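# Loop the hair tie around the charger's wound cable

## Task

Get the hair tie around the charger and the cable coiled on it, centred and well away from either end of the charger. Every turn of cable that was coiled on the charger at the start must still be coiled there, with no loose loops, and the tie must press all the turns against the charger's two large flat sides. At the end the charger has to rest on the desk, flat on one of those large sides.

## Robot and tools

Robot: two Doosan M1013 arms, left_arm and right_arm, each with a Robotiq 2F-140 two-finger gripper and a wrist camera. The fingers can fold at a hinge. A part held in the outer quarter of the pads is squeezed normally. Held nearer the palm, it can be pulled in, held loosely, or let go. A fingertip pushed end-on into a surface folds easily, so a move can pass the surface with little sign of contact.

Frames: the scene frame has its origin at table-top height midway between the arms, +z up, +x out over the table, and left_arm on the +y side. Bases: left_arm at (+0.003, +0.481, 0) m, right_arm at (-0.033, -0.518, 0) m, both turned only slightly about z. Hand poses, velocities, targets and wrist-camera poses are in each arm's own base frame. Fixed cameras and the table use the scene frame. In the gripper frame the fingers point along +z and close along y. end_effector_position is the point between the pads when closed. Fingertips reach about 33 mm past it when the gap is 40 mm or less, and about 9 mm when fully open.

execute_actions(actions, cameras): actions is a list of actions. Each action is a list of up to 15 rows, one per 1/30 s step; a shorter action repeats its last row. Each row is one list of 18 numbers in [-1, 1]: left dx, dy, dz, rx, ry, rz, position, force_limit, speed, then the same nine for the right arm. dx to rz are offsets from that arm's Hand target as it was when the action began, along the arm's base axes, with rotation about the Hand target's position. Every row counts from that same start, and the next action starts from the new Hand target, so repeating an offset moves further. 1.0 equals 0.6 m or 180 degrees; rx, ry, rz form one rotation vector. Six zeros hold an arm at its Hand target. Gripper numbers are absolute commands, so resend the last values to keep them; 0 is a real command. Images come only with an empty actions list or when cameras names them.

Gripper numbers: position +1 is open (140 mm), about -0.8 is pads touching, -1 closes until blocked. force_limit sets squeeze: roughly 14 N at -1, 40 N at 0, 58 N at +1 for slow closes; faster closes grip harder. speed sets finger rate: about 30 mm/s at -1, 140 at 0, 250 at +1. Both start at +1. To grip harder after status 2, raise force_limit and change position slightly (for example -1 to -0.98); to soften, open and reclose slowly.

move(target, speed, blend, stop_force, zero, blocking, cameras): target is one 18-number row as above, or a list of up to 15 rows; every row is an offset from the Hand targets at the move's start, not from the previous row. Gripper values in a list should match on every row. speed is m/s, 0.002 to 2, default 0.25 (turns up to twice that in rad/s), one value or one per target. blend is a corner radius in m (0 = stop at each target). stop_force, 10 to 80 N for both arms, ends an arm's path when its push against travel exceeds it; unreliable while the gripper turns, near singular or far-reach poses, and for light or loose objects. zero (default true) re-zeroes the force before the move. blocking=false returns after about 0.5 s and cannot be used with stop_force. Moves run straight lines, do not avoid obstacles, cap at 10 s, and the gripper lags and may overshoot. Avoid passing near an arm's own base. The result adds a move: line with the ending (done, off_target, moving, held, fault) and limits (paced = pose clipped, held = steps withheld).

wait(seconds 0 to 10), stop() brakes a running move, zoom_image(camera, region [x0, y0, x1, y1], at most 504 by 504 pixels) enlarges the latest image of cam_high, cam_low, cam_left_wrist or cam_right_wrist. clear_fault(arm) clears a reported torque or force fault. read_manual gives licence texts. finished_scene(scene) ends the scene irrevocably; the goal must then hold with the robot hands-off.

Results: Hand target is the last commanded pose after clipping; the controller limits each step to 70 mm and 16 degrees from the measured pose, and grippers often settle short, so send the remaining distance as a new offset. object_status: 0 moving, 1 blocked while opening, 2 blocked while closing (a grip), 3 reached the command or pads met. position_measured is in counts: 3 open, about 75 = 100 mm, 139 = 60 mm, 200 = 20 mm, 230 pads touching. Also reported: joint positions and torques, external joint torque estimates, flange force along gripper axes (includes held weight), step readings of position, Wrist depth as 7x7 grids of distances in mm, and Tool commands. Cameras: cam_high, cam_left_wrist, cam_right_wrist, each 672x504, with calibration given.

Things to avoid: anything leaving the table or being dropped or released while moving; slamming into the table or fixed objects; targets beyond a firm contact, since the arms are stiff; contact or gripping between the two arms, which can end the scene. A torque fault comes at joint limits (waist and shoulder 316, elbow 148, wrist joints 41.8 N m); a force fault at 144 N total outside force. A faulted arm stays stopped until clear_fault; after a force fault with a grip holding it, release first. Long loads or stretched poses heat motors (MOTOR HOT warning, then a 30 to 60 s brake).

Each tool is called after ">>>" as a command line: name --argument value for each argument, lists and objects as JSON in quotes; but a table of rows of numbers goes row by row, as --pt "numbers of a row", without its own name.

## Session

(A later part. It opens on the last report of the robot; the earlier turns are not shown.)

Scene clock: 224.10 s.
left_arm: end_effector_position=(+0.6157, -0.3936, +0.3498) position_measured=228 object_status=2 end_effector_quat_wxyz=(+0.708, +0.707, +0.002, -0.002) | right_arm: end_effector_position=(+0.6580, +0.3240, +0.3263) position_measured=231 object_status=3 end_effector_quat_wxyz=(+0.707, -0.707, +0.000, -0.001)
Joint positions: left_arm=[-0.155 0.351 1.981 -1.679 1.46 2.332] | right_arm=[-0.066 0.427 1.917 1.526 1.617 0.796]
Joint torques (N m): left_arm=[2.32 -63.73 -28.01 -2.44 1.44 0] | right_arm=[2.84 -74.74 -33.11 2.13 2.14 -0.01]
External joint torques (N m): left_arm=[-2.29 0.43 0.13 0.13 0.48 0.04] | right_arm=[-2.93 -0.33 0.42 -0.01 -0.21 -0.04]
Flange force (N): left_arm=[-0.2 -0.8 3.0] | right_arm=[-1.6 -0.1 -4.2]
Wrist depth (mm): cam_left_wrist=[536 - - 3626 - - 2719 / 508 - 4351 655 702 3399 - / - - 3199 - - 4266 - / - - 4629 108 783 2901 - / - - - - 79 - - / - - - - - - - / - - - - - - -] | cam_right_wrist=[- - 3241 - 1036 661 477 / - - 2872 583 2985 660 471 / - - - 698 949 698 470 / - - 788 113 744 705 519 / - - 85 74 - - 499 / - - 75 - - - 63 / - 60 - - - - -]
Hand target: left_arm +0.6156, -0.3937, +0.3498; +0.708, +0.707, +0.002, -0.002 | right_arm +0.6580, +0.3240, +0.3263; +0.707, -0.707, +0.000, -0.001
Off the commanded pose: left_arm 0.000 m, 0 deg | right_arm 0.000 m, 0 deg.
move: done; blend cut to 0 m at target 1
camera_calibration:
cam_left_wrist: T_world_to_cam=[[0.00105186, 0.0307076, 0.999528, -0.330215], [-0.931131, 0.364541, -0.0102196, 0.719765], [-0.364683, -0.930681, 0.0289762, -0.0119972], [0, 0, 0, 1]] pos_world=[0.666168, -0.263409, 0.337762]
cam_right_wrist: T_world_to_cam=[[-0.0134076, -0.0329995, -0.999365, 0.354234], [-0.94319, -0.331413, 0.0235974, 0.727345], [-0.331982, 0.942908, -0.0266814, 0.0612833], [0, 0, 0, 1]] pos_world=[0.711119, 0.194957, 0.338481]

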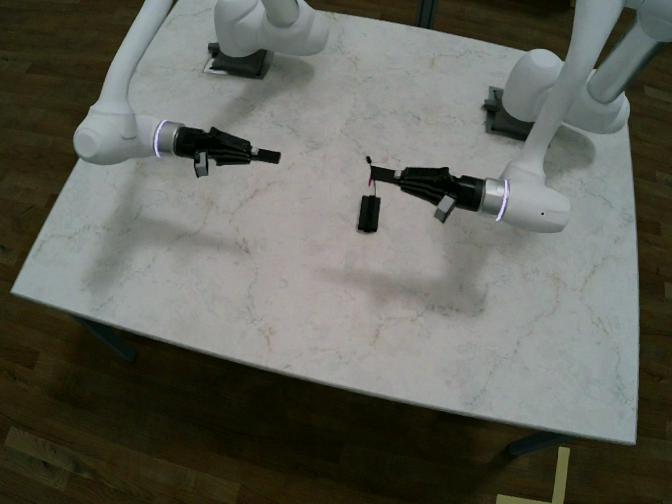

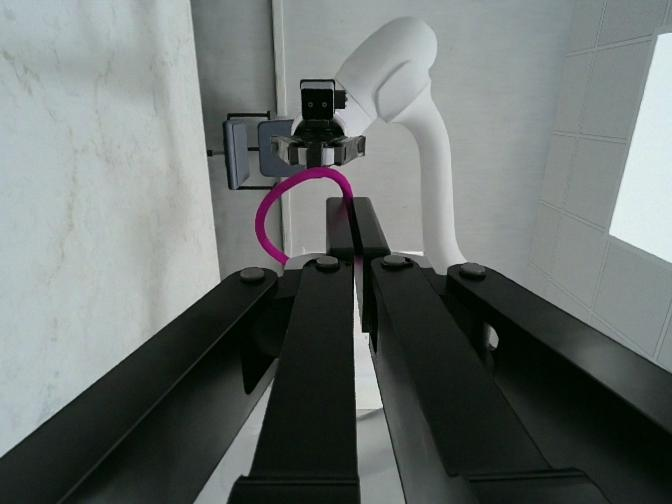

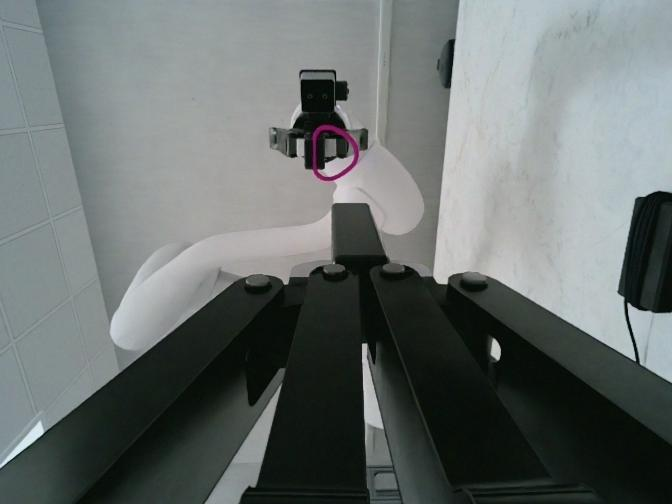

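>>> move --target '[0,0,0,0,0,0,-1,0,-1, 0.0225,0.2583,-0.006,0,0,0,-1,-1,0]' --speed 0.15 --cameras '["all"]'

>>> zoom_image --camera "cam_right_wrist" --region '[200, 100, 500, 320]'

>>> zoom_image --camera "cam_left_wrist" --region '[200, 100, 500, 320]'

>>> zoom_image --camera "cam_high" --region '[300, 120, 420, 220]'

Scene clock: 245.67 s.
left_arm: end_effector_position=(+0.6156, -0.3937, +0.3498) position_measured=228 object_status=2 end_effector_quat_wxyz=(+0.708, +0.707, +0.002, -0.002) | right_arm: end_effector_position=(+0.6715, +0.4788, +0.3227) position_measured=231 object_status=3 end_effector_quat_wxyz=(+0.707, -0.707, +0.000, -0.001)
Joint positions: left_arm=[-0.155 0.351 1.981 -1.679 1.46 2.332] | right_arm=[0.164 0.467 1.86 1.685 1.45 0.808]
Joint torques (N m): left_arm=[0.78 -63.83 -27.86 -2.45 1.7 -0.12] | right_arm=[2.82 -79.35 -34.13 1.68 2.03 0.15]
External joint torques (N m): left_arm=[-0.8 0.43 -0.14 0.12 0.22 0.16] | right_arm=[-2.97 -0.98 0.3 -0.05 -0.12 -0.2]
Flange force (N): left_arm=[0.6 -0.8 1.0] | right_arm=[-1.2 -0.7 -4.6]
Wrist depth (mm): cam_left_wrist=[507 - 3399 491 488 - - / 474 - 3509 505 549 - - / - 753 1036 275 625 - - / 488 - - 108 - - - / - - - - 79 79 3108 / - - - - - - - / - - - - - - -] | cam_right_wrist=[- - - - - 741 468 / - - 2909 458 - 688 465 / - - 351 319 926 690 465 / 2203 - - 113 566 692 468 / 2608 - 85 74 - - 467 / - - 75 - - - 63 / - 60 - - - - -]
Hand target: left_arm +0.6156, -0.3937, +0.3498; +0.708, +0.707, +0.002, -0.002 | right_arm +0.6715, +0.4789, +0.3227; +0.707, -0.707, +0.000, -0.001
Off the commanded pose: left_arm 0.000 m, 0 deg | right_arm 0.000 m, 0 deg.
move: done
camera_calibration:
cam_left_wrist: T_world_to_cam=[[0.00109156, 0.0308001, 0.999525, -0.330113], [-0.931064, 0.364714, -0.0102218, 0.719709], [-0.364855, -0.93061, 0.0290749, -0.0120238], [0, 0, 0, 1]] pos_world=[0.666068, -0.26351, 0.337662]
cam_right_wrist: T_world_to_cam=[[-0.0135027, -0.0330316, -0.999363, 0.356008], [-0.9432, -0.331379, 0.0236968, 0.791461], [-0.331951, 0.942919, -0.0266809, -0.0804139], [0, 0, 0, 1]] pos_world=[0.72462, 0.349857, 0.334881]

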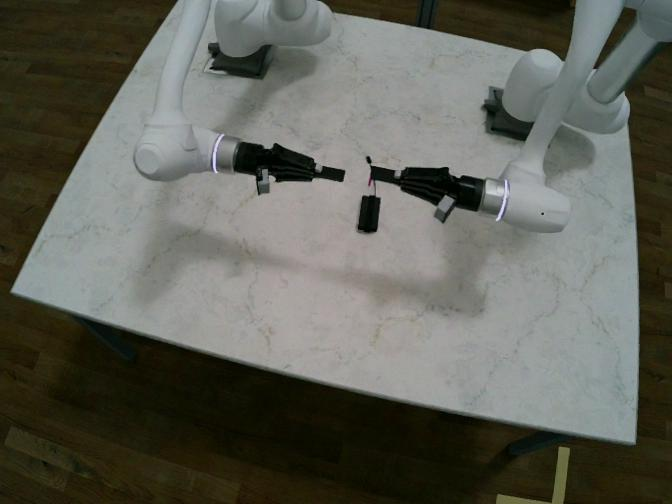

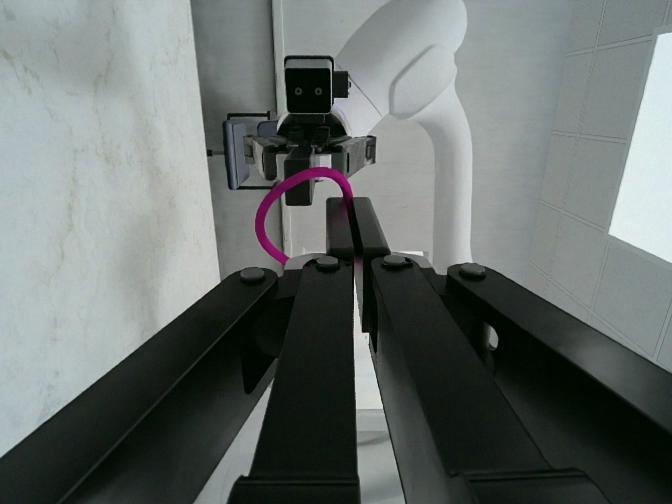

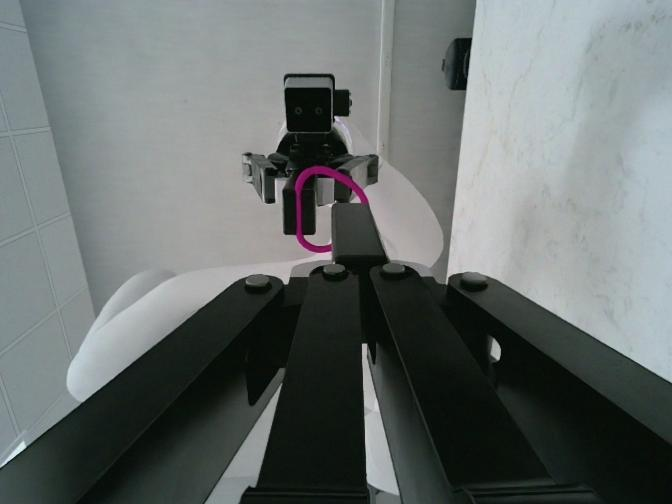

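Scaled by 1.680 from the camera's 672x504 image, which has a finer 960x720 frame.

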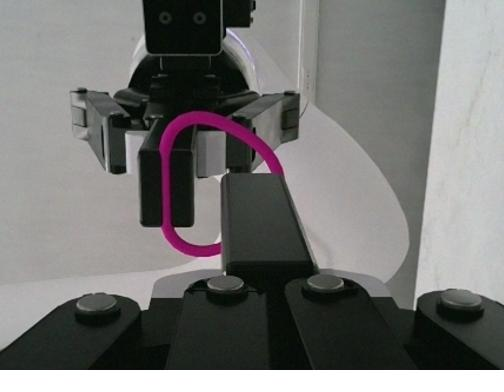

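Scaled by 1.680 from the camera's 672x504 image, which has a finer 960x720 frame.

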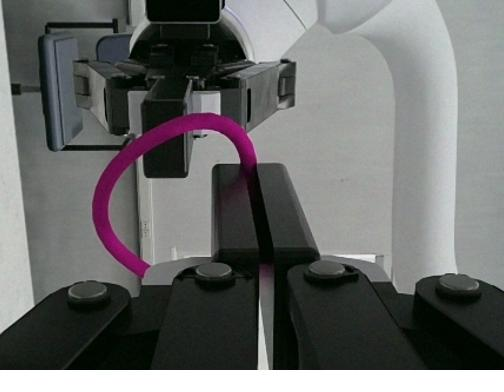

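Scaled by 4.200 from the camera's 672x504 image, which has a finer 960x720 frame.

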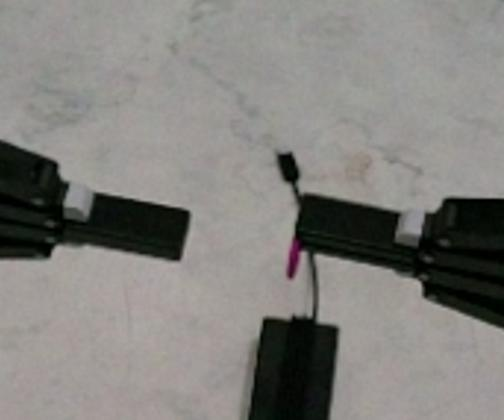

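>>> move --target '[0,0,0,0,0,0,-1,0,-1, -0.0025,0.1217,0.0035,0,0,0,-1,-1,0]' --speed 0.06 --stop_force 12 --cameras '["all"]'

>>> zoom_image --camera "cam_right_wrist" --region '[200, 100, 500, 320]'

>>> zoom_image --camera "cam_left_wrist" --region '[200, 100, 500, 320]'

>>> zoom_image --camera "cam_high" --region '[300, 120, 420, 220]'

Scene clock: 263.47 s.
left_arm: end_effector_position=(+0.6156, -0.3937, +0.3498) position_measured=228 object_status=2 end_effector_quat_wxyz=(+0.708, +0.707, +0.002, -0.002) | right_arm: end_effector_position=(+0.6700, +0.5520, +0.3248) position_measured=231 object_status=3 end_effector_quat_wxyz=(+0.707, -0.707, +0.000, -0.001)
Joint positions: left_arm=[-0.155 0.351 1.981 -1.679 1.46 2.332] | right_arm=[0.268 0.486 1.821 1.754 1.373 0.815]
Joint torques (N m): left_arm=[0.48 -63.84 -27.85 -2.47 1.74 -0.1] | right_arm=[2.99 -81.61 -34.91 1.37 2.07 0.16]
External joint torques (N m): left_arm=[-0.52 0.59 -0.05 0.16 0.18 0.15] | right_arm=[-2.99 -0.98 0.4 0.01 -0.17 -0.21]
Flange force (N): left_arm=[0.7 -1.0 0.5] | right_arm=[-1.0 -0.6 -4.6]
Wrist depth (mm): cam_left_wrist=[- - 3817 439 422 - - / - - 2365 385 452 - - / - - 227 253 - - - / - - 149 117 576 - 2290 / - - - - 79 - - / - - - - - - - / - - - - - - -] | cam_right_wrist=[2801 - - - 2140 702 470 / - - - 384 - 646 471 / - - 262 287 472 650 494 / - - 158 125 492 654 489 / - - 85 74 - - 472 / - - 75 - - - 63 / - 61 - - - - -]
Hand target: left_arm +0.6156, -0.3937, +0.3498; +0.708, +0.707, +0.002, -0.002 | right_arm +0.6700, +0.5520, +0.3248; +0.707, -0.707, +0.000, -0.001
Off the commanded pose: left_arm 0.000 m, 0 deg | right_arm 0.000 m, 0 deg.
move: done
camera_calibration:
cam_left_wrist: T_world_to_cam=[[0.00109156, 0.0308001, 0.999525, -0.330113], [-0.931064, 0.364714, -0.0102218, 0.719709], [-0.364855, -0.93061, 0.0290749, -0.0120238], [0, 0, 0, 1]] pos_world=[0.666068, -0.26351, 0.337662]
cam_right_wrist: T_world_to_cam=[[-0.0135016, -0.0330336, -0.999363, 0.360501], [-0.943189, -0.331411, 0.0236973, 0.814226], [-0.331983, 0.942908, -0.0266823, -0.149755], [0, 0, 0, 1]] pos_world=[0.72312, 0.422957, 0.336981]

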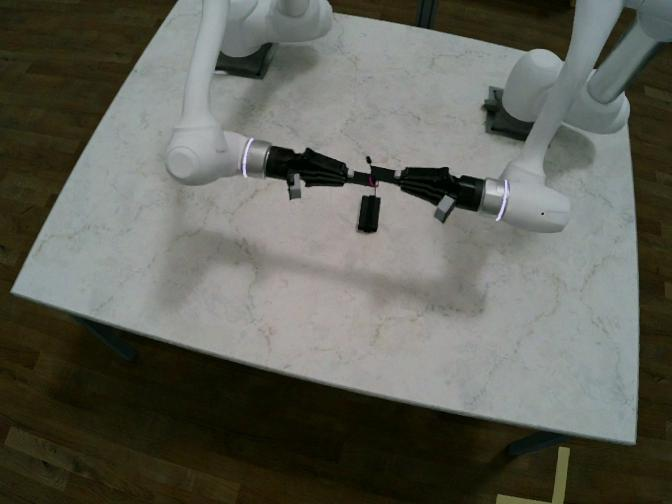

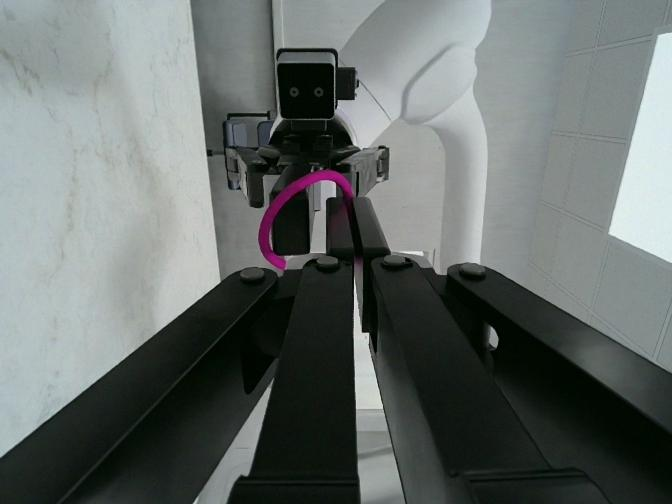

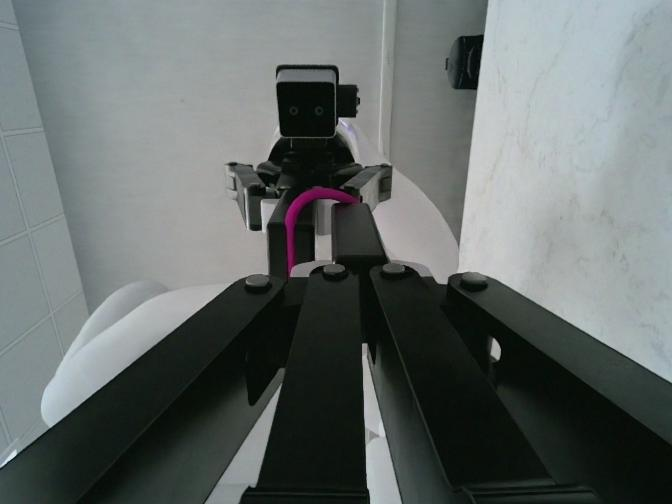

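Scaled by 1.680 from the camera's 672x504 image, which has a finer 960x720 frame.

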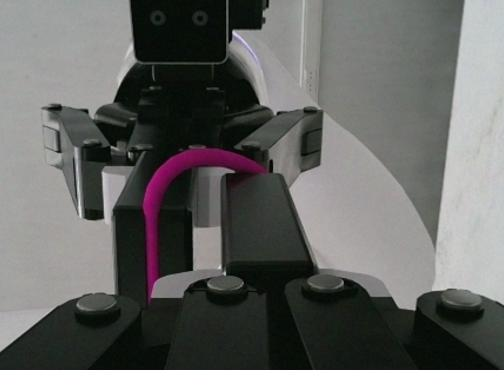

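Scaled by 1.680 from the camera's 672x504 image, which has a finer 960x720 frame.

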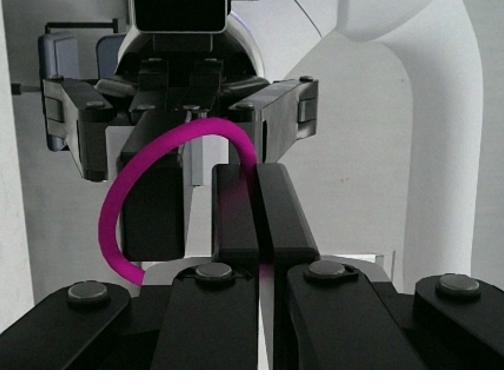

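Scaled by 4.200 from the camera's 672x504 image, which has a finer 960x720 frame.

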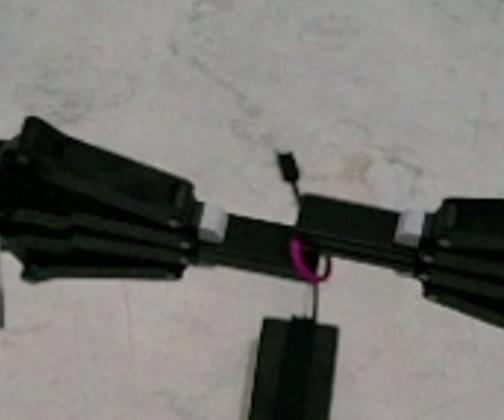

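>>> move --pt "0 0 0 0 0 0 -1 0 -1 0 0.007 -0.015 0 0 0 -1 -1 -1" --pt "0 0 0 0 0 0 -1 0 -1 0 0.007 -0.015 0 0 0 -0.62 0 -1" --pt "0 0 0 0 0 0 -0.72 0 -1 0 0.007 -0.015 0 0 0 -0.62 0 -1" --speed 0.06 --cameras '["all"]'

>>> zoom_image --camera "cam_right_wrist" --region '[200, 100, 500, 320]'

>>> zoom_image --camera "cam_left_wrist" --region '[200, 100, 500, 320]'

Scene clock: 277.30 s.
left_arm: end_effector_position=(+0.6156, -0.3937, +0.3498) position_measured=219 object_status=3 end_effector_quat_wxyz=(+0.708, +0.707, +0.002, -0.002) | right_arm: end_effector_position=(+0.6700, +0.5562, +0.3158) position_measured=208 object_status=3 end_effector_quat_wxyz=(+0.707, -0.707, +0.000, -0.001)
Joint positions: left_arm=[-0.155 0.351 1.981 -1.679 1.46 2.332] | right_arm=[0.273 0.498 1.823 1.761 1.371 0.801]
Joint torques (N m): left_arm=[0.91 -63.61 -27.73 -2.43 1.69 -0.05] | right_arm=[2.95 -82.82 -34.42 1.3 2.13 0.14]
External joint torques (N m): left_arm=[-0.87 -0.05 -0.28 0.11 0.24 0.1] | right_arm=[-2.93 -0.87 0.15 0.05 -0.21 -0.18]
Flange force (N): left_arm=[0.2 0.0 1.1] | right_arm=[-0.4 -0.7 -4.2]
Wrist depth (mm): cam_left_wrist=[462 - - 430 - - - / 451 - 3153 437 460 2825 - / - - 219 224 558 4440 - / 454 - 146 118 120 - - / - - - - 79 79 - / - - - - - - - / - - - - - - -] | cam_right_wrist=[- - - - 2985 - 462 / - - - 381 - 677 457 / 2767 - 252 279 - 673 456 / - - 156 139 139 675 437 / - - 85 74 - 96 438 / - - - - - 72 66 / - 64 - - - - 63]
Hand target: left_arm +0.6156, -0.3937, +0.3498; +0.708, +0.707, +0.002, -0.002 | right_arm +0.6700, +0.5562, +0.3158; +0.707, -0.707, +0.000, -0.001
Off the commanded pose: left_arm 0.000 m, 0 deg | right_arm 0.000 m, 0 deg.
move: done
camera_calibration:
cam_left_wrist: T_world_to_cam=[[0.00109156, 0.0308001, 0.999525, -0.330113], [-0.931064, 0.364714, -0.0102218, 0.719709], [-0.364855, -0.93061, 0.0290749, -0.0120238], [0, 0, 0, 1]] pos_world=[0.666068, -0.26351, 0.337662]
cam_right_wrist: T_world_to_cam=[[-0.0135016, -0.0330336, -0.999363, 0.351645], [-0.943189, -0.331411, 0.0236973, 0.815831], [-0.331983, 0.942908, -0.0266823, -0.153955], [0, 0, 0, 1]] pos_world=[0.72312, 0.427157, 0.327981]

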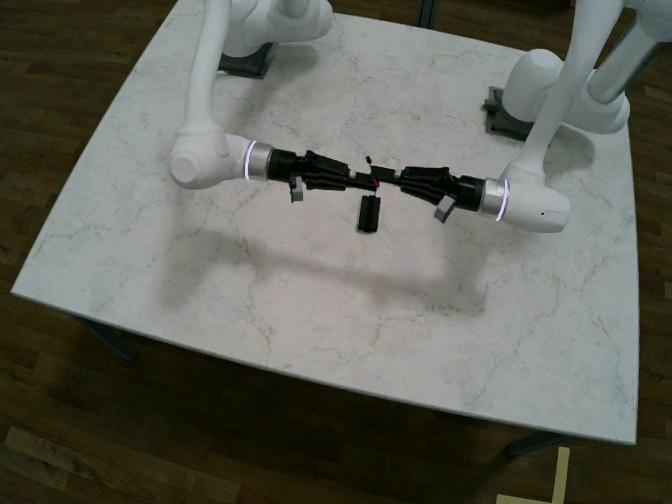

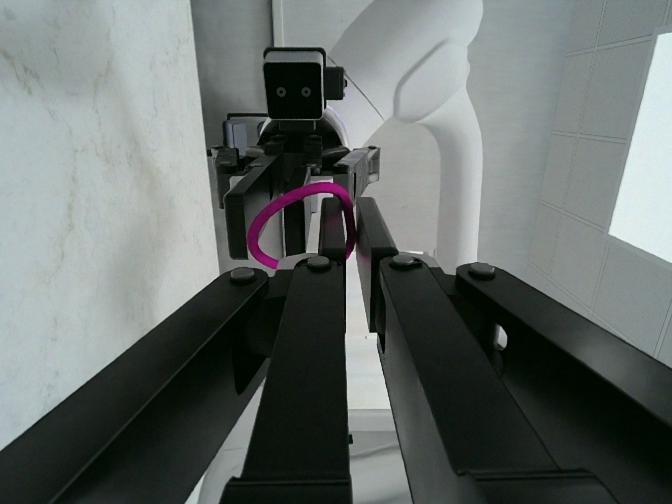

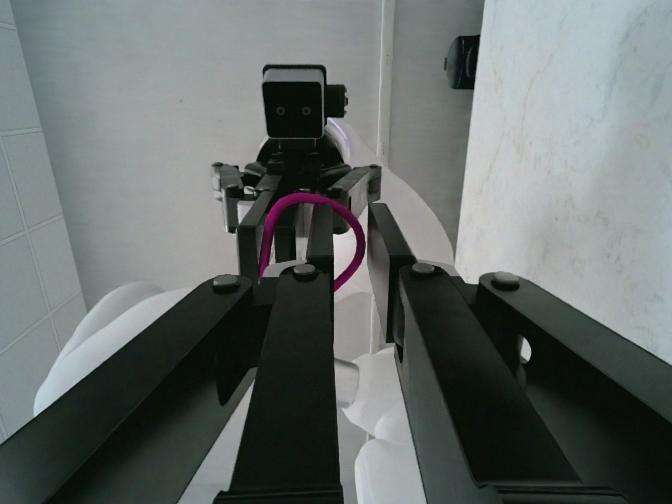

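Scaled by 1.680 from the camera's 672x504 image, which has a finer 960x720 frame.

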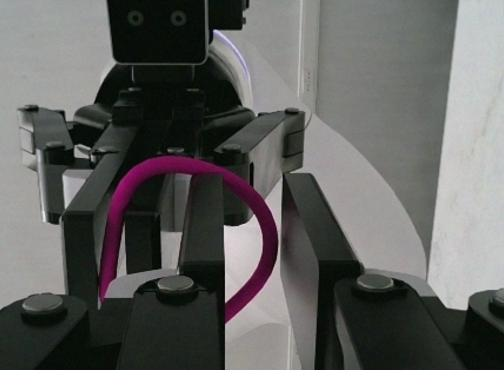

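Scaled by 1.680 from the camera's 672x504 image, which has a finer 960x720 frame.

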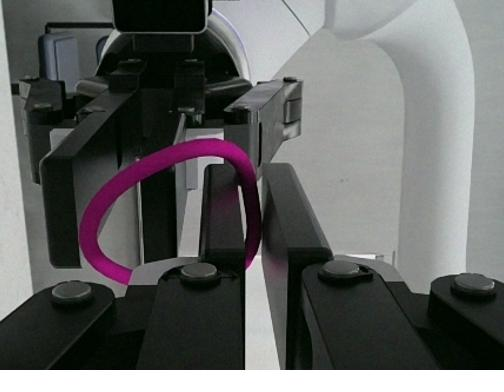

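>>> move --pt "0 0 0 0 0 0 -0.72 0 -1 0 0 0 0 0 0 -0.62 0 -1" --pt "0 0 0 0 0 0 -1 0 -1 0 0 0 0 0 0 -0.62 0 -1" --pt "0 0 0 0 0 0 -1 0 -1 0 -0.065 0.005 0 0 0 -0.62 0 -1" --pt "0 0 0 0 0 0 -1 0 -1 0 -0.065 0.012 0 0 0 -1 -1 0" --speed 0.06 --cameras '["all"]'

>>> zoom_image --camera "cam_right_wrist" --region '[200, 100, 500, 320]'

>>> zoom_image --camera "cam_left_wrist" --region '[200, 100, 500, 320]'

>>> zoom_image --camera "cam_high" --region '[300, 120, 420, 220]'

Scene clock: 295.43 s.
left_arm: end_effector_position=(+0.6156, -0.3937, +0.3498) position_measured=228 object_status=2 end_effector_quat_wxyz=(+0.708, +0.707, +0.002, -0.002) | right_arm: end_effector_position=(+0.6700, +0.5172, +0.3230) position_measured=233 object_status=3 end_effector_quat_wxyz=(+0.707, -0.707, +0.000, -0.001)
Joint positions: left_arm=[-0.155 0.351 1.981 -1.679 1.46 2.332] | right_arm=[0.219 0.476 1.843 1.722 1.41 0.809]
Joint torques (N m): left_arm=[0.76 -63.66 -27.88 -2.43 1.68 -0.12] | right_arm=[3.03 -80.56 -34.28 1.45 2.14 0.15]
External joint torques (N m): left_arm=[-0.87 -0.01 -0.06 0.11 0.25 0.17] | right_arm=[-2.99 -0.76 0.15 0.04 -0.23 -0.19]
Flange force (N): left_arm=[-0.2 -0.3 1.0] | right_arm=[-0.5 -0.5 -4.3]
Wrist depth (mm): cam_left_wrist=[- - 3817 470 449 - - / - - 3108 472 4351 5439 2825 / - - 275 256 571 - - / 512 - - 111 603 - - / - - - - 79 - - / - - - - - - - / - - - - - - -] | cam_right_wrist=[- - - - 2339 690 466 / - - - 416 - 696 465 / - - 267 305 509 690 469 / - 3981 608 125 518 627 467 / - - 85 74 91 - 468 / - - 74 - - - 63 / - 60 - - - - -]
Hand target: left_arm +0.6156, -0.3937, +0.3498; +0.708, +0.707, +0.002, -0.002 | right_arm +0.6700, +0.5172, +0.3230; +0.707, -0.707, +0.000, -0.001
Off the commanded pose: left_arm 0.000 m, 0 deg | right_arm 0.000 m, 0 deg.
move: done
camera_calibration:
cam_left_wrist: T_world_to_cam=[[0.00109156, 0.0308001, 0.999525, -0.330113], [-0.931064, 0.364714, -0.0102218, 0.719709], [-0.364855, -0.93061, 0.0290749, -0.0120238], [0, 0, 0, 1]] pos_world=[0.666068, -0.26351, 0.337662]
cam_right_wrist: T_world_to_cam=[[-0.0135016, -0.0330336, -0.999363, 0.357553], [-0.943189, -0.331411, 0.0236973, 0.802735], [-0.331983, 0.942908, -0.0266823, -0.11699], [0, 0, 0, 1]] pos_world=[0.72312, 0.388157, 0.335181]

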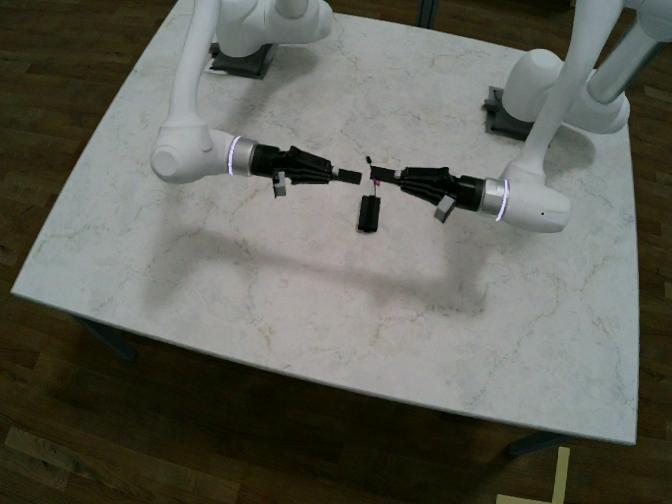

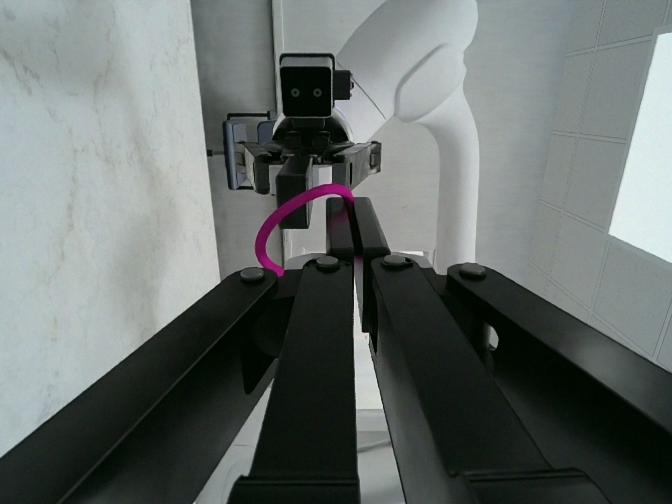

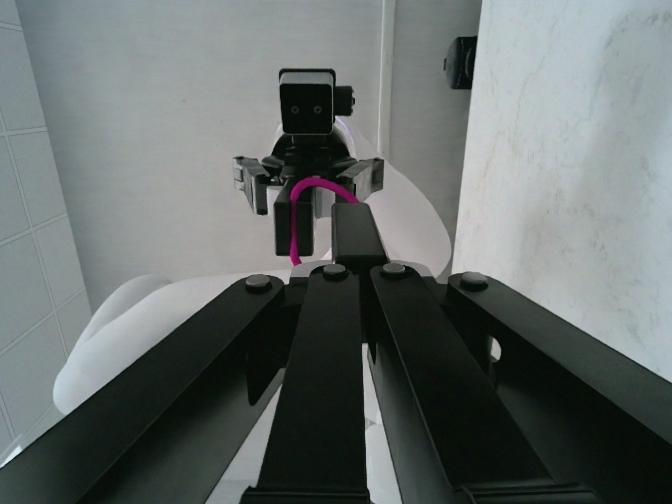

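Scaled by 1.680 from the camera's 672x504 image, which has a finer 960x720 frame.

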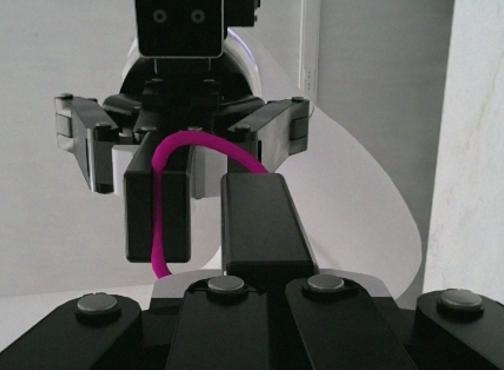

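Scaled by 1.680 from the camera's 672x504 image, which has a finer 960x720 frame.

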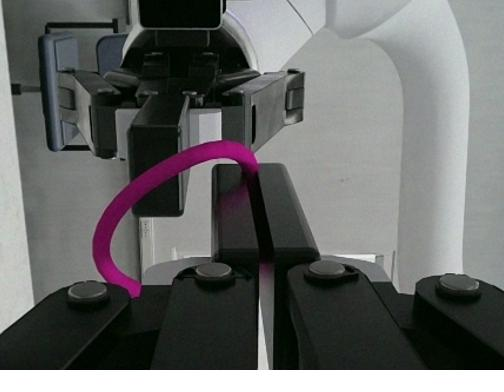

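Scaled by 4.200 from the camera's 672x504 image, which has a finer 960x720 frame.

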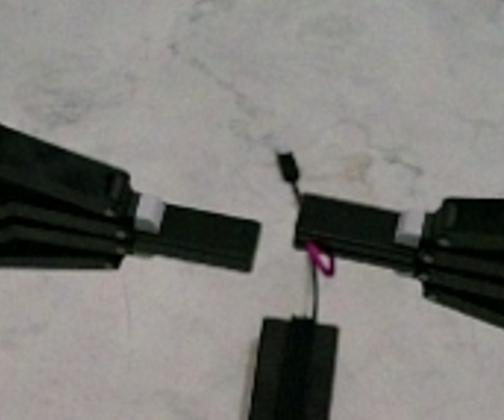

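>>> move --pt "0.233 -0.057 -0.27 0.5 0 0 -1 0 -1 0 -0.25 0 0 0 0 -1 -1 0" --pt "0.233 -0.057 -0.51 0.5 0 0 -1 0 -1 0 -0.25 0 0 0 0 -1 -1 0" --pt "0.233 -0.057 -0.51 0.5 0 0 -0.5 0 -1 0 -0.25 0 0 0 0 -1 -1 0" --pt "0.233 -0.057 -0.32 0.5 0 0 -0.5 0 -1 0 -0.25 0 0 0 0 -1 -1 0" --cameras '["cam_left_wrist"]'

Scene clock: 324.07 s.
left_arm: end_effector_position=(+0.7554, -0.4279, +0.1577) position_measured=192 object_status=3 end_effector_quat_wxyz=(+0.001, +1.000, +0.003, +0.000) | right_arm: end_effector_position=(+0.6700, +0.3672, +0.3230) position_measured=233 object_status=3 end_effector_quat_wxyz=(+0.707, -0.707, +0.000, -0.001)
Joint positions: left_arm=[-0.555 0.578 1.324 -0.002 1.24 1.011] | right_arm=[0 0.447 1.893 1.572 1.57 0.802]
Joint torques (N m): left_arm=[0.82 -94.7 -39.85 3.75 -0.48 -0.14] | right_arm=[2.96 -76.72 -33.42 1.97 2.12 0.14]
External joint torques (N m): left_arm=[-0.79 -1.56 0.12 0.35 0.43 0.14] | right_arm=[-2.95 -0.87 0.36 0.01 -0.2 -0.19]
Flange force (N): left_arm=[-2.4 -0.5 -1.4] | right_arm=[-1.9 -0.5 -4.3]
Wrist depth (mm): cam_left_wrist=[250 246 - 257 257 248 259 / - 272 275 272 271 276 276 / 287 287 288 287 294 298 294 / - 304 - 306 305 309 315 / - - 87 330 - 79 - / - - - - - - - / - - - - - - -] | cam_right_wrist=[265 270 270 - 953 608 473 / - 475 - - 1027 698 495 / - 485 - 2985 - 685 466 / - 713 793 112 - 641 470 / - - 85 74 91 - 470 / - - 74 - - - 63 / - 60 - - - - -]
Hand target: left_arm +0.7554, -0.4279, +0.1578; +0.001, +1.000, +0.003, +0.000 | right_arm +0.6700, +0.3672, +0.3230; +0.707, -0.707, +0.000, -0.001
Off the commanded pose: left_arm 0.000 m, 0 deg | right_arm 0.000 m, 0 deg.
move: done
camera_calibration:
cam_left_wrist: T_world_to_cam=[[0.00113021, -0.999522, 0.0308944, -0.425469], [-0.931051, 0.0102212, 0.364746, 0.649548], [-0.364888, -0.0291765, -0.930594, 0.549827], [0, 0, 0, 1]] pos_world=[0.805868, -0.415863, 0.28789]
Images, in order (width x height): cam_left_wrist 672x504.

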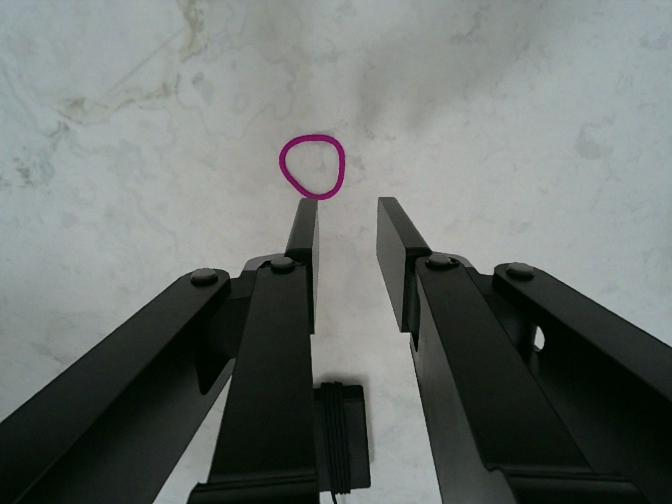

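>>> move --pt "0.036 -0.002 -0.18 0 0 0 -0.5 0 -1 0 0 0 0 0 0 -1 -1 0" --pt "0.036 -0.002 -0.2025 0 0 0 -0.5 0 -1 0 0 0 0 0 0 -1 -1 0" --pt "0.036 -0.002 -0.2025 0 0 0 -1 0 -1 0 0 0 0 0 0 -1 -1 0" --pt "0.036 -0.002 0 0 0 0 -1 0 -1 0 0 0 0 0 0 -1 -1 0" --pt "-0.233 0.057 0.32 -0.5 0 0 -1 0 -1 0 0 0 0 0 0 -1 -1 0" --cameras '["all"]'

>>> zoom_image --camera "cam_left_wrist" --region '[200, 100, 500, 320]'

>>> zoom_image --camera "cam_right_wrist" --region '[260, 60, 410, 220]'

Scene clock: 343.70 s.
left_arm: end_effector_position=(+0.6157, -0.3936, +0.3498) position_measured=229 object_status=2 end_effector_quat_wxyz=(+0.708, +0.707, +0.002, -0.002) | right_arm: end_effector_position=(+0.6700, +0.3672, +0.3230) position_measured=233 object_status=3 end_effector_quat_wxyz=(+0.707, -0.707, +0.000, -0.001)
Joint positions: left_arm=[-0.155 0.351 1.981 -1.679 1.46 2.332] | right_arm=[0 0.447 1.893 1.572 1.57 0.802]
Joint torques (N m): left_arm=[1.64 -64.31 -28.07 -2.12 1.67 -0.21] | right_arm=[2.93 -76.76 -33.27 1.99 2.1 0.15]
External joint torques (N m): left_arm=[-1.53 0.74 0.07 -0.2 0.25 0.25] | right_arm=[-2.96 -0.63 0.25 0 -0.18 -0.19]
Flange force (N): left_arm=[0.2 -1.5 2.5] | right_arm=[-1.4 -0.3 -4.3]
Wrist depth (mm): cam_left_wrist=[- - - - 3347 2653 - / 574 - 3566 615 644 - 2621 / - - 2863 - - - 2365 / - - - 126 100 - 2590 / - - - - 79 - - / - - - - - - - / - - - - - - -] | cam_right_wrist=[- - - - 2836 690 469 / - - - 620 3241 685 469 / - - - 646 941 690 493 / - - 754 112 716 599 489 / 2909 - 85 74 91 - 475 / - - 74 - - - 63 / - 60 - - - - -]
Hand target: left_arm +0.6156, -0.3937, +0.3498; +0.708, +0.707, +0.002, -0.002 | right_arm +0.6700, +0.3672, +0.3230; +0.707, -0.707, +0.000, -0.001
Off the commanded pose: left_arm 0.000 m, 0 deg | right_arm 0.000 m, 0 deg.
move: done
camera_calibration:
cam_left_wrist: T_world_to_cam=[[0.00105011, 0.0307082, 0.999528, -0.330213], [-0.931131, 0.364541, -0.0102215, 0.719766], [-0.364683, -0.930681, 0.0289762, -0.0119971], [0, 0, 0, 1]] pos_world=[0.666168, -0.263409, 0.337762]
cam_right_wrist: T_world_to_cam=[[-0.0135016, -0.0330336, -0.999363, 0.352598], [-0.943189, -0.331411, 0.0236973, 0.753023], [-0.331983, 0.942908, -0.0266823, 0.0244466], [0, 0, 0, 1]] pos_world=[0.72312, 0.238157, 0.335181]

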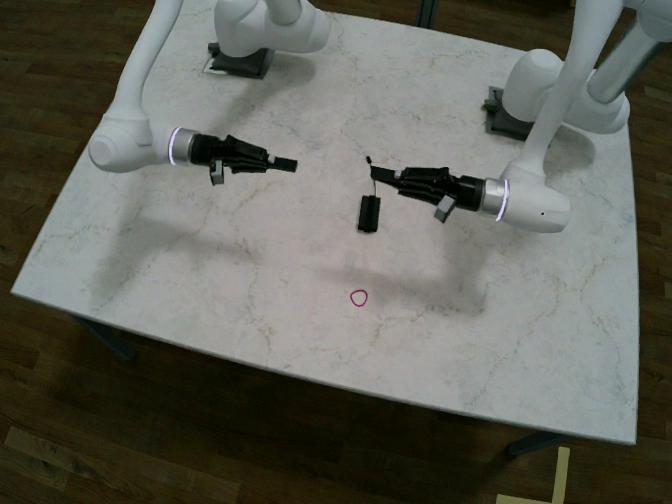

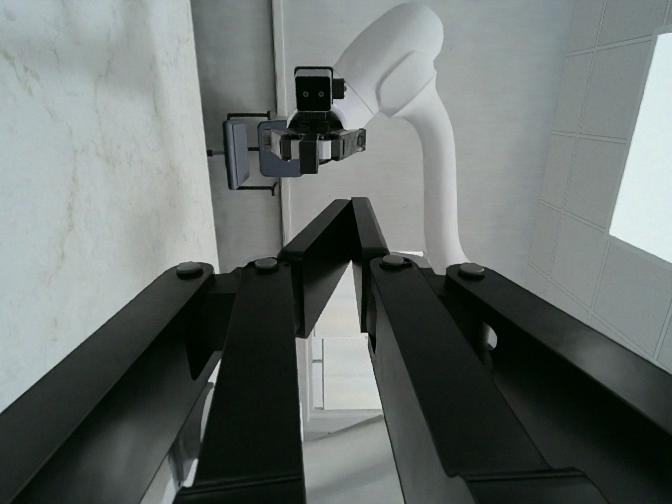

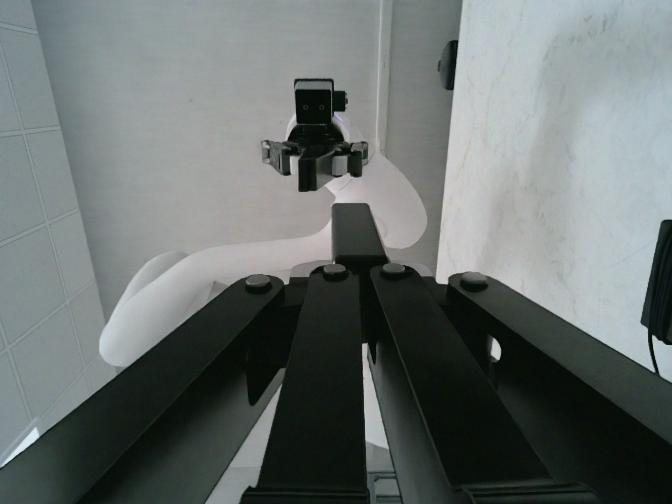

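Scaled by 1.680 from the camera's 672x504 image, which has a finer 960x720 frame.

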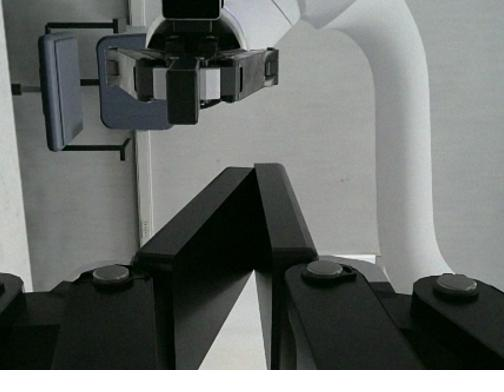

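Scaled by 3.150 from the camera's 672x504 image, which has a finer 960x720 frame.

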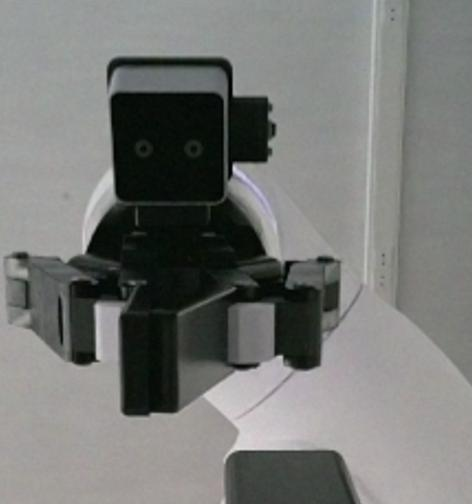

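>>> move --pt "0.233 -0.057 -0.32 0.5 0 0 -0.3 0 -1 0 0 0 0 0 0 -1 -1 0" --pt "0.233 -0.057 -0.32 0.5 0 0 -0.5 0 -1 0 0 0 0 0 0 -1 -1 0" --cameras '["cam_left_wrist"]'

Scene clock: 352.63 s.
left_arm: end_effector_position=(+0.7554, -0.4279, +0.1578) position_measured=192 object_status=0 end_effector_quat_wxyz=(+0.001, +1.000, +0.003, +0.000) | right_arm: end_effector_position=(+0.6700, +0.3672, +0.3230) position_measured=233 object_status=3 end_effector_quat_wxyz=(+0.707, -0.707, +0.000, -0.001)
Joint positions: left_arm=[-0.555 0.578 1.324 -0.002 1.24 1.011] | right_arm=[0 0.447 1.893 1.572 1.57 0.802]
Joint torques (N m): left_arm=[0.68 -95.13 -39.85 3.81 -0.3 -0.14] | right_arm=[2.85 -76.76 -33.36 1.97 2.14 0.13]
External joint torques (N m): left_arm=[-0.68 -1.11 0.11 0.28 0.25 0.14] | right_arm=[-2.8 -1.01 0.25 0.01 -0.22 -0.18]
Flange force (N): left_arm=[-1.9 -0.3 -0.9] | right_arm=[-1.9 -0.8 -4.0]
Wrist depth (mm): cam_left_wrist=[254 249 255 255 257 256 262 / 263 273 272 - 274 273 276 / - 287 284 290 288 293 295 / 307 304 301 173 303 303 311 / - - 87 325 - 79 335 / - - - - - - - / - - - - - - -] | cam_right_wrist=[275 273 272 - 957 663 468 / - 464 - - 1080 645 469 / 2578 481 - - 1070 698 469 / - 530 791 113 1013 603 494 / - - 85 74 91 - 471 / - - 74 - - - 63 / - 60 - - - - -]
Hand target: left_arm +0.7554, -0.4279, +0.1578; +0.001, +1.000, +0.003, +0.000 | right_arm +0.6700, +0.3672, +0.3230; +0.707, -0.707, +0.000, -0.001
Off the commanded pose: left_arm 0.000 m, 0 deg | right_arm 0.000 m, 0 deg.
move: done
camera_calibration:
cam_left_wrist: T_world_to_cam=[[0.00109156, -0.999525, 0.0308001, -0.425315], [-0.931064, 0.0102218, 0.364714, 0.64953], [-0.364855, -0.0290749, -0.93061, 0.549944], [0, 0, 0, 1]] pos_world=[0.805868, -0.415762, 0.28799]
Images, in order (width x height): cam_left_wrist 672x504.

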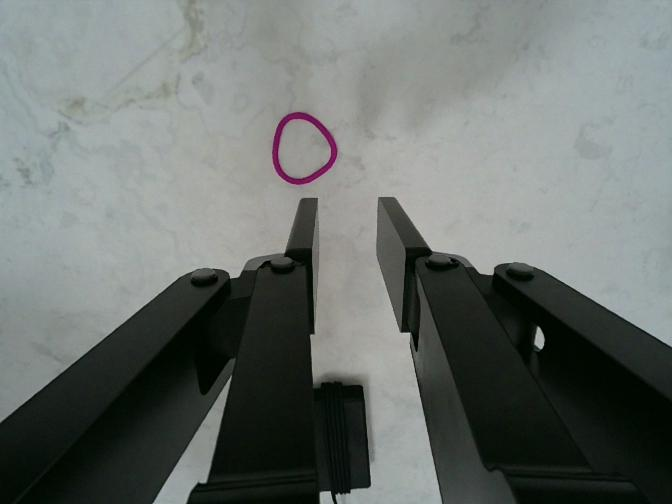

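>>> move --pt "0.0243 0.0077 -0.18 0 0 0 -0.5 0 -1 0 0 0 0 0 0 -1 -1 0" --pt "0.0243 0.0077 -0.201 0 0 0 -0.5 0 -1 0 0 0 0 0 0 -1 -1 0" --pt "0.0243 0.0077 -0.201 0 0 0 -1 0 -1 0 0 0 0 0 0 -1 -1 0" --cameras '["cam_left_wrist"]'

>>> zoom_image --camera "cam_left_wrist" --region '[200, 100, 500, 320]'

Scene clock: 392.87 s.
left_arm: end_effector_position=(+0.7700, -0.4233, +0.0372) position_measured=228 object_status=0 end_effector_quat_wxyz=(+0.001, +1.000, +0.003, +0.000) | right_arm: end_effector_position=(+0.6700, +0.3672, +0.3230) position_measured=233 object_status=3 end_effector_quat_wxyz=(+0.707, -0.707, +0.000, -0.001)
Joint positions: left_arm=[-0.541 0.674 1.395 -0.002 1.072 1.025] | right_arm=[0 0.447 1.893 1.572 1.57 0.802]
Joint torques (N m): left_arm=[0.63 -98.5 -36.03 3.41 -0.38 -0.13] | right_arm=[3.08 -76.62 -33.41 1.98 2.1 0.17]
External joint torques (N m): left_arm=[-0.47 -3.29 -0.94 0.4 0.33 0.13] | right_arm=[-3.07 -0.99 0.34 0 -0.18 -0.22]
Flange force (N): left_arm=[-1.9 -0.6 -3.6] | right_arm=[-2.1 -0.6 -4.5]
Wrist depth (mm): cam_left_wrist=[147 146 146 149 150 149 149 / 156 156 156 157 158 158 157 / 166 164 167 165 168 167 171 / 177 178 175 117 177 181 182 / 190 186 - - 79 - 195 / - - - - - - - / - - - - - - -] | cam_right_wrist=[- - 283 287 316 617 468 / 2182 - - - - 777 450 / 3720 475 - - - 692 470 / - 516 739 112 - 675 465 / - - 85 74 91 - 468 / - - 74 - - - 63 / - 60 - - - - -]
Hand target: left_arm +0.7700, -0.4233, +0.0372; +0.001, +1.000, +0.003, +0.000 | right_arm +0.6700, +0.3672, +0.3230; +0.707, -0.707, +0.000, -0.001
Off the commanded pose: left_arm 0.000 m, 0 deg | right_arm 0.000 m, 0 deg.
move: done
camera_calibration:
cam_left_wrist: T_world_to_cam=[[0.00109156, -0.999525, 0.0308001, -0.417018], [-0.931064, 0.0102218, 0.364714, 0.707061], [-0.364855, -0.0290749, -0.93061, 0.443173], [0, 0, 0, 1]] pos_world=[0.820468, -0.411162, 0.16739]
Images, in order (width x height): cam_left_wrist 672x504.

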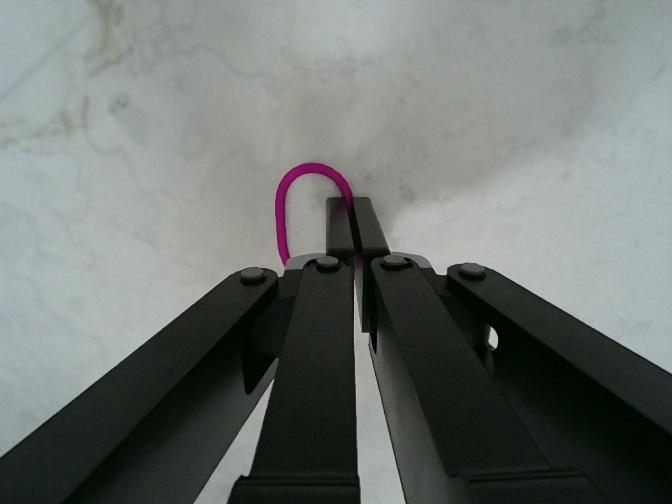

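Scaled by 1.680 from the camera's 672x504 image, which has a finer 960x720 frame.

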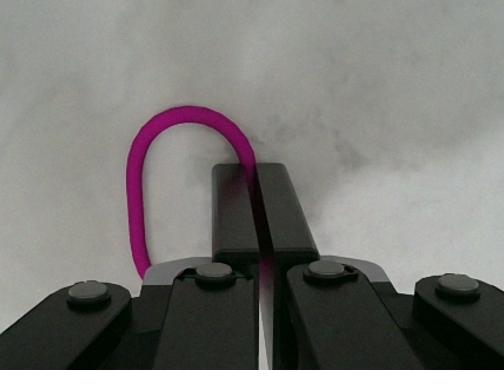

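>>> move --pt "0 0 0.25 0 0 0 -1 0 -1 0 0 0 0 0 0 -1 -1 0" --pt "-0.257 0.0495 0.521 -0.5 0 0 -1 0 -1 0 0 0.0088 0 0 0 -1 -1 0" --pt "-0.257 0.0495 0.521 -0.5 0 0 -1 0 -1 0 0.186 0.0088 0 0 0 -1 -1 0" --cameras '["cam_left_wrist","cam_right_wrist"]'

>>> zoom_image --camera "cam_right_wrist" --region '[270, 140, 420, 280]'

Scene clock: 411.87 s.
left_arm: end_effector_position=(+0.6158, -0.3936, +0.3498) position_measured=228 object_status=2 end_effector_quat_wxyz=(+0.708, +0.707, +0.002, -0.002) | right_arm: end_effector_position=(+0.6700, +0.4786, +0.3283) position_measured=233 object_status=3 end_effector_quat_wxyz=(+0.707, -0.707, +0.000, -0.001)
Joint positions: left_arm=[-0.155 0.351 1.981 -1.679 1.46 2.332] | right_arm=[0.165 0.459 1.86 1.684 1.449 0.816]
Joint torques (N m): left_arm=[0.66 -63.43 -27.87 -2.46 1.74 -0.08] | right_arm=[3.29 -78.4 -34.66 1.84 1.88 0.16]
External joint torques (N m): left_arm=[-0.64 -0.55 -0.13 0.14 0.2 0.12] | right_arm=[-3.44 -1.31 0.63 -0.19 0.01 -0.21]
Flange force (N): left_arm=[-0.7 0.5 0.6] | right_arm=[-2.1 -0.9 -5.8]
Wrist depth (mm): cam_left_wrist=[- - 3687 518 489 - - / - - - 508 - - 2621 / - - 5439 268 623 4944 - / - - 5180 108 - - - / - - - - 79 - - / - - - - - - - / - - - - - - -] | cam_right_wrist=[- - - - - 654 480 / - - - 454 - 751 476 / - - 325 304 573 746 478 / 2947 3025 - 113 564 656 477 / 2767 - 85 74 91 - 475 / - - 74 - - - 63 / - 60 - - - - -]
Hand target: left_arm +0.6158, -0.3936, +0.3498; +0.708, +0.707, +0.002, -0.002 | right_arm +0.6700, +0.4788, +0.3283; +0.707, -0.707, +0.000, -0.001
Off the commanded pose: left_arm 0.000 m, 0 deg | right_arm 0.000 m, 0 deg.
move: done
camera_calibration:
cam_left_wrist: T_world_to_cam=[[0.00109156, 0.0308001, 0.999525, -0.330116], [-0.931064, 0.364714, -0.0102218, 0.719858], [-0.364855, -0.93061, 0.0290749, -0.0118577], [0, 0, 0, 1]] pos_world=[0.666268, -0.26341, 0.337662]
cam_right_wrist: T_world_to_cam=[[-0.0135042, -0.0330321, -0.999363, 0.361579], [-0.9432, -0.331379, 0.0236984, 0.789847], [-0.331951, 0.942919, -0.0266809, -0.0805738], [0, 0, 0, 1]] pos_world=[0.72312, 0.349657, 0.340481]
Images, in order (width x height): cam_left_wrist 672x504, cam_right_wrist 672x504.

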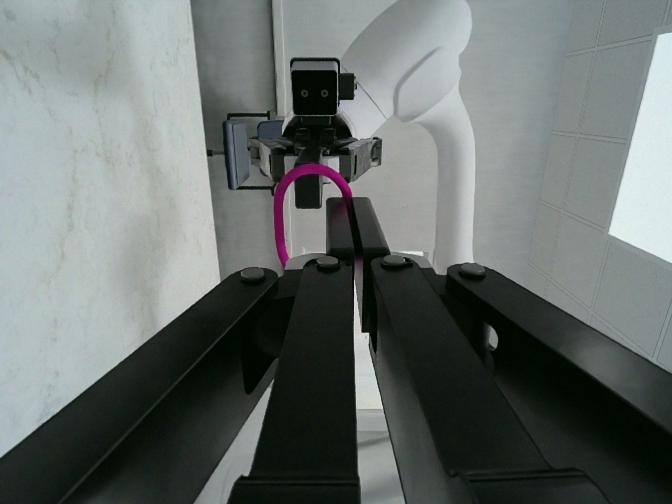

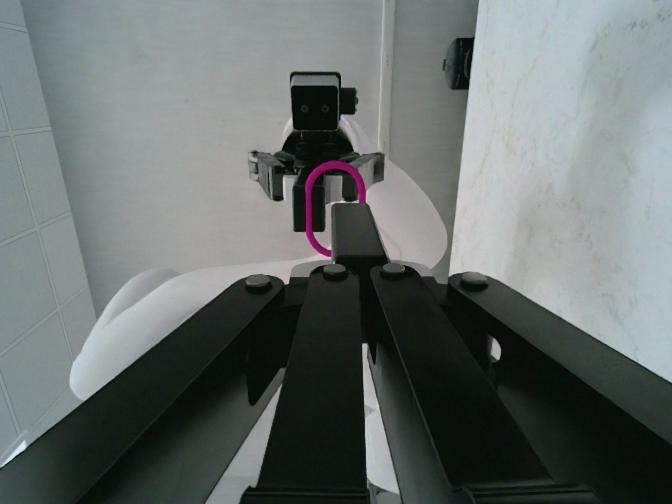

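Scaled by 3.360 from the camera's 672x504 image, which has a finer 960x720 frame.

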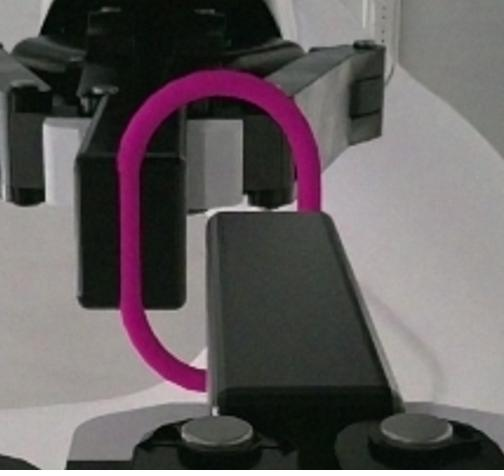

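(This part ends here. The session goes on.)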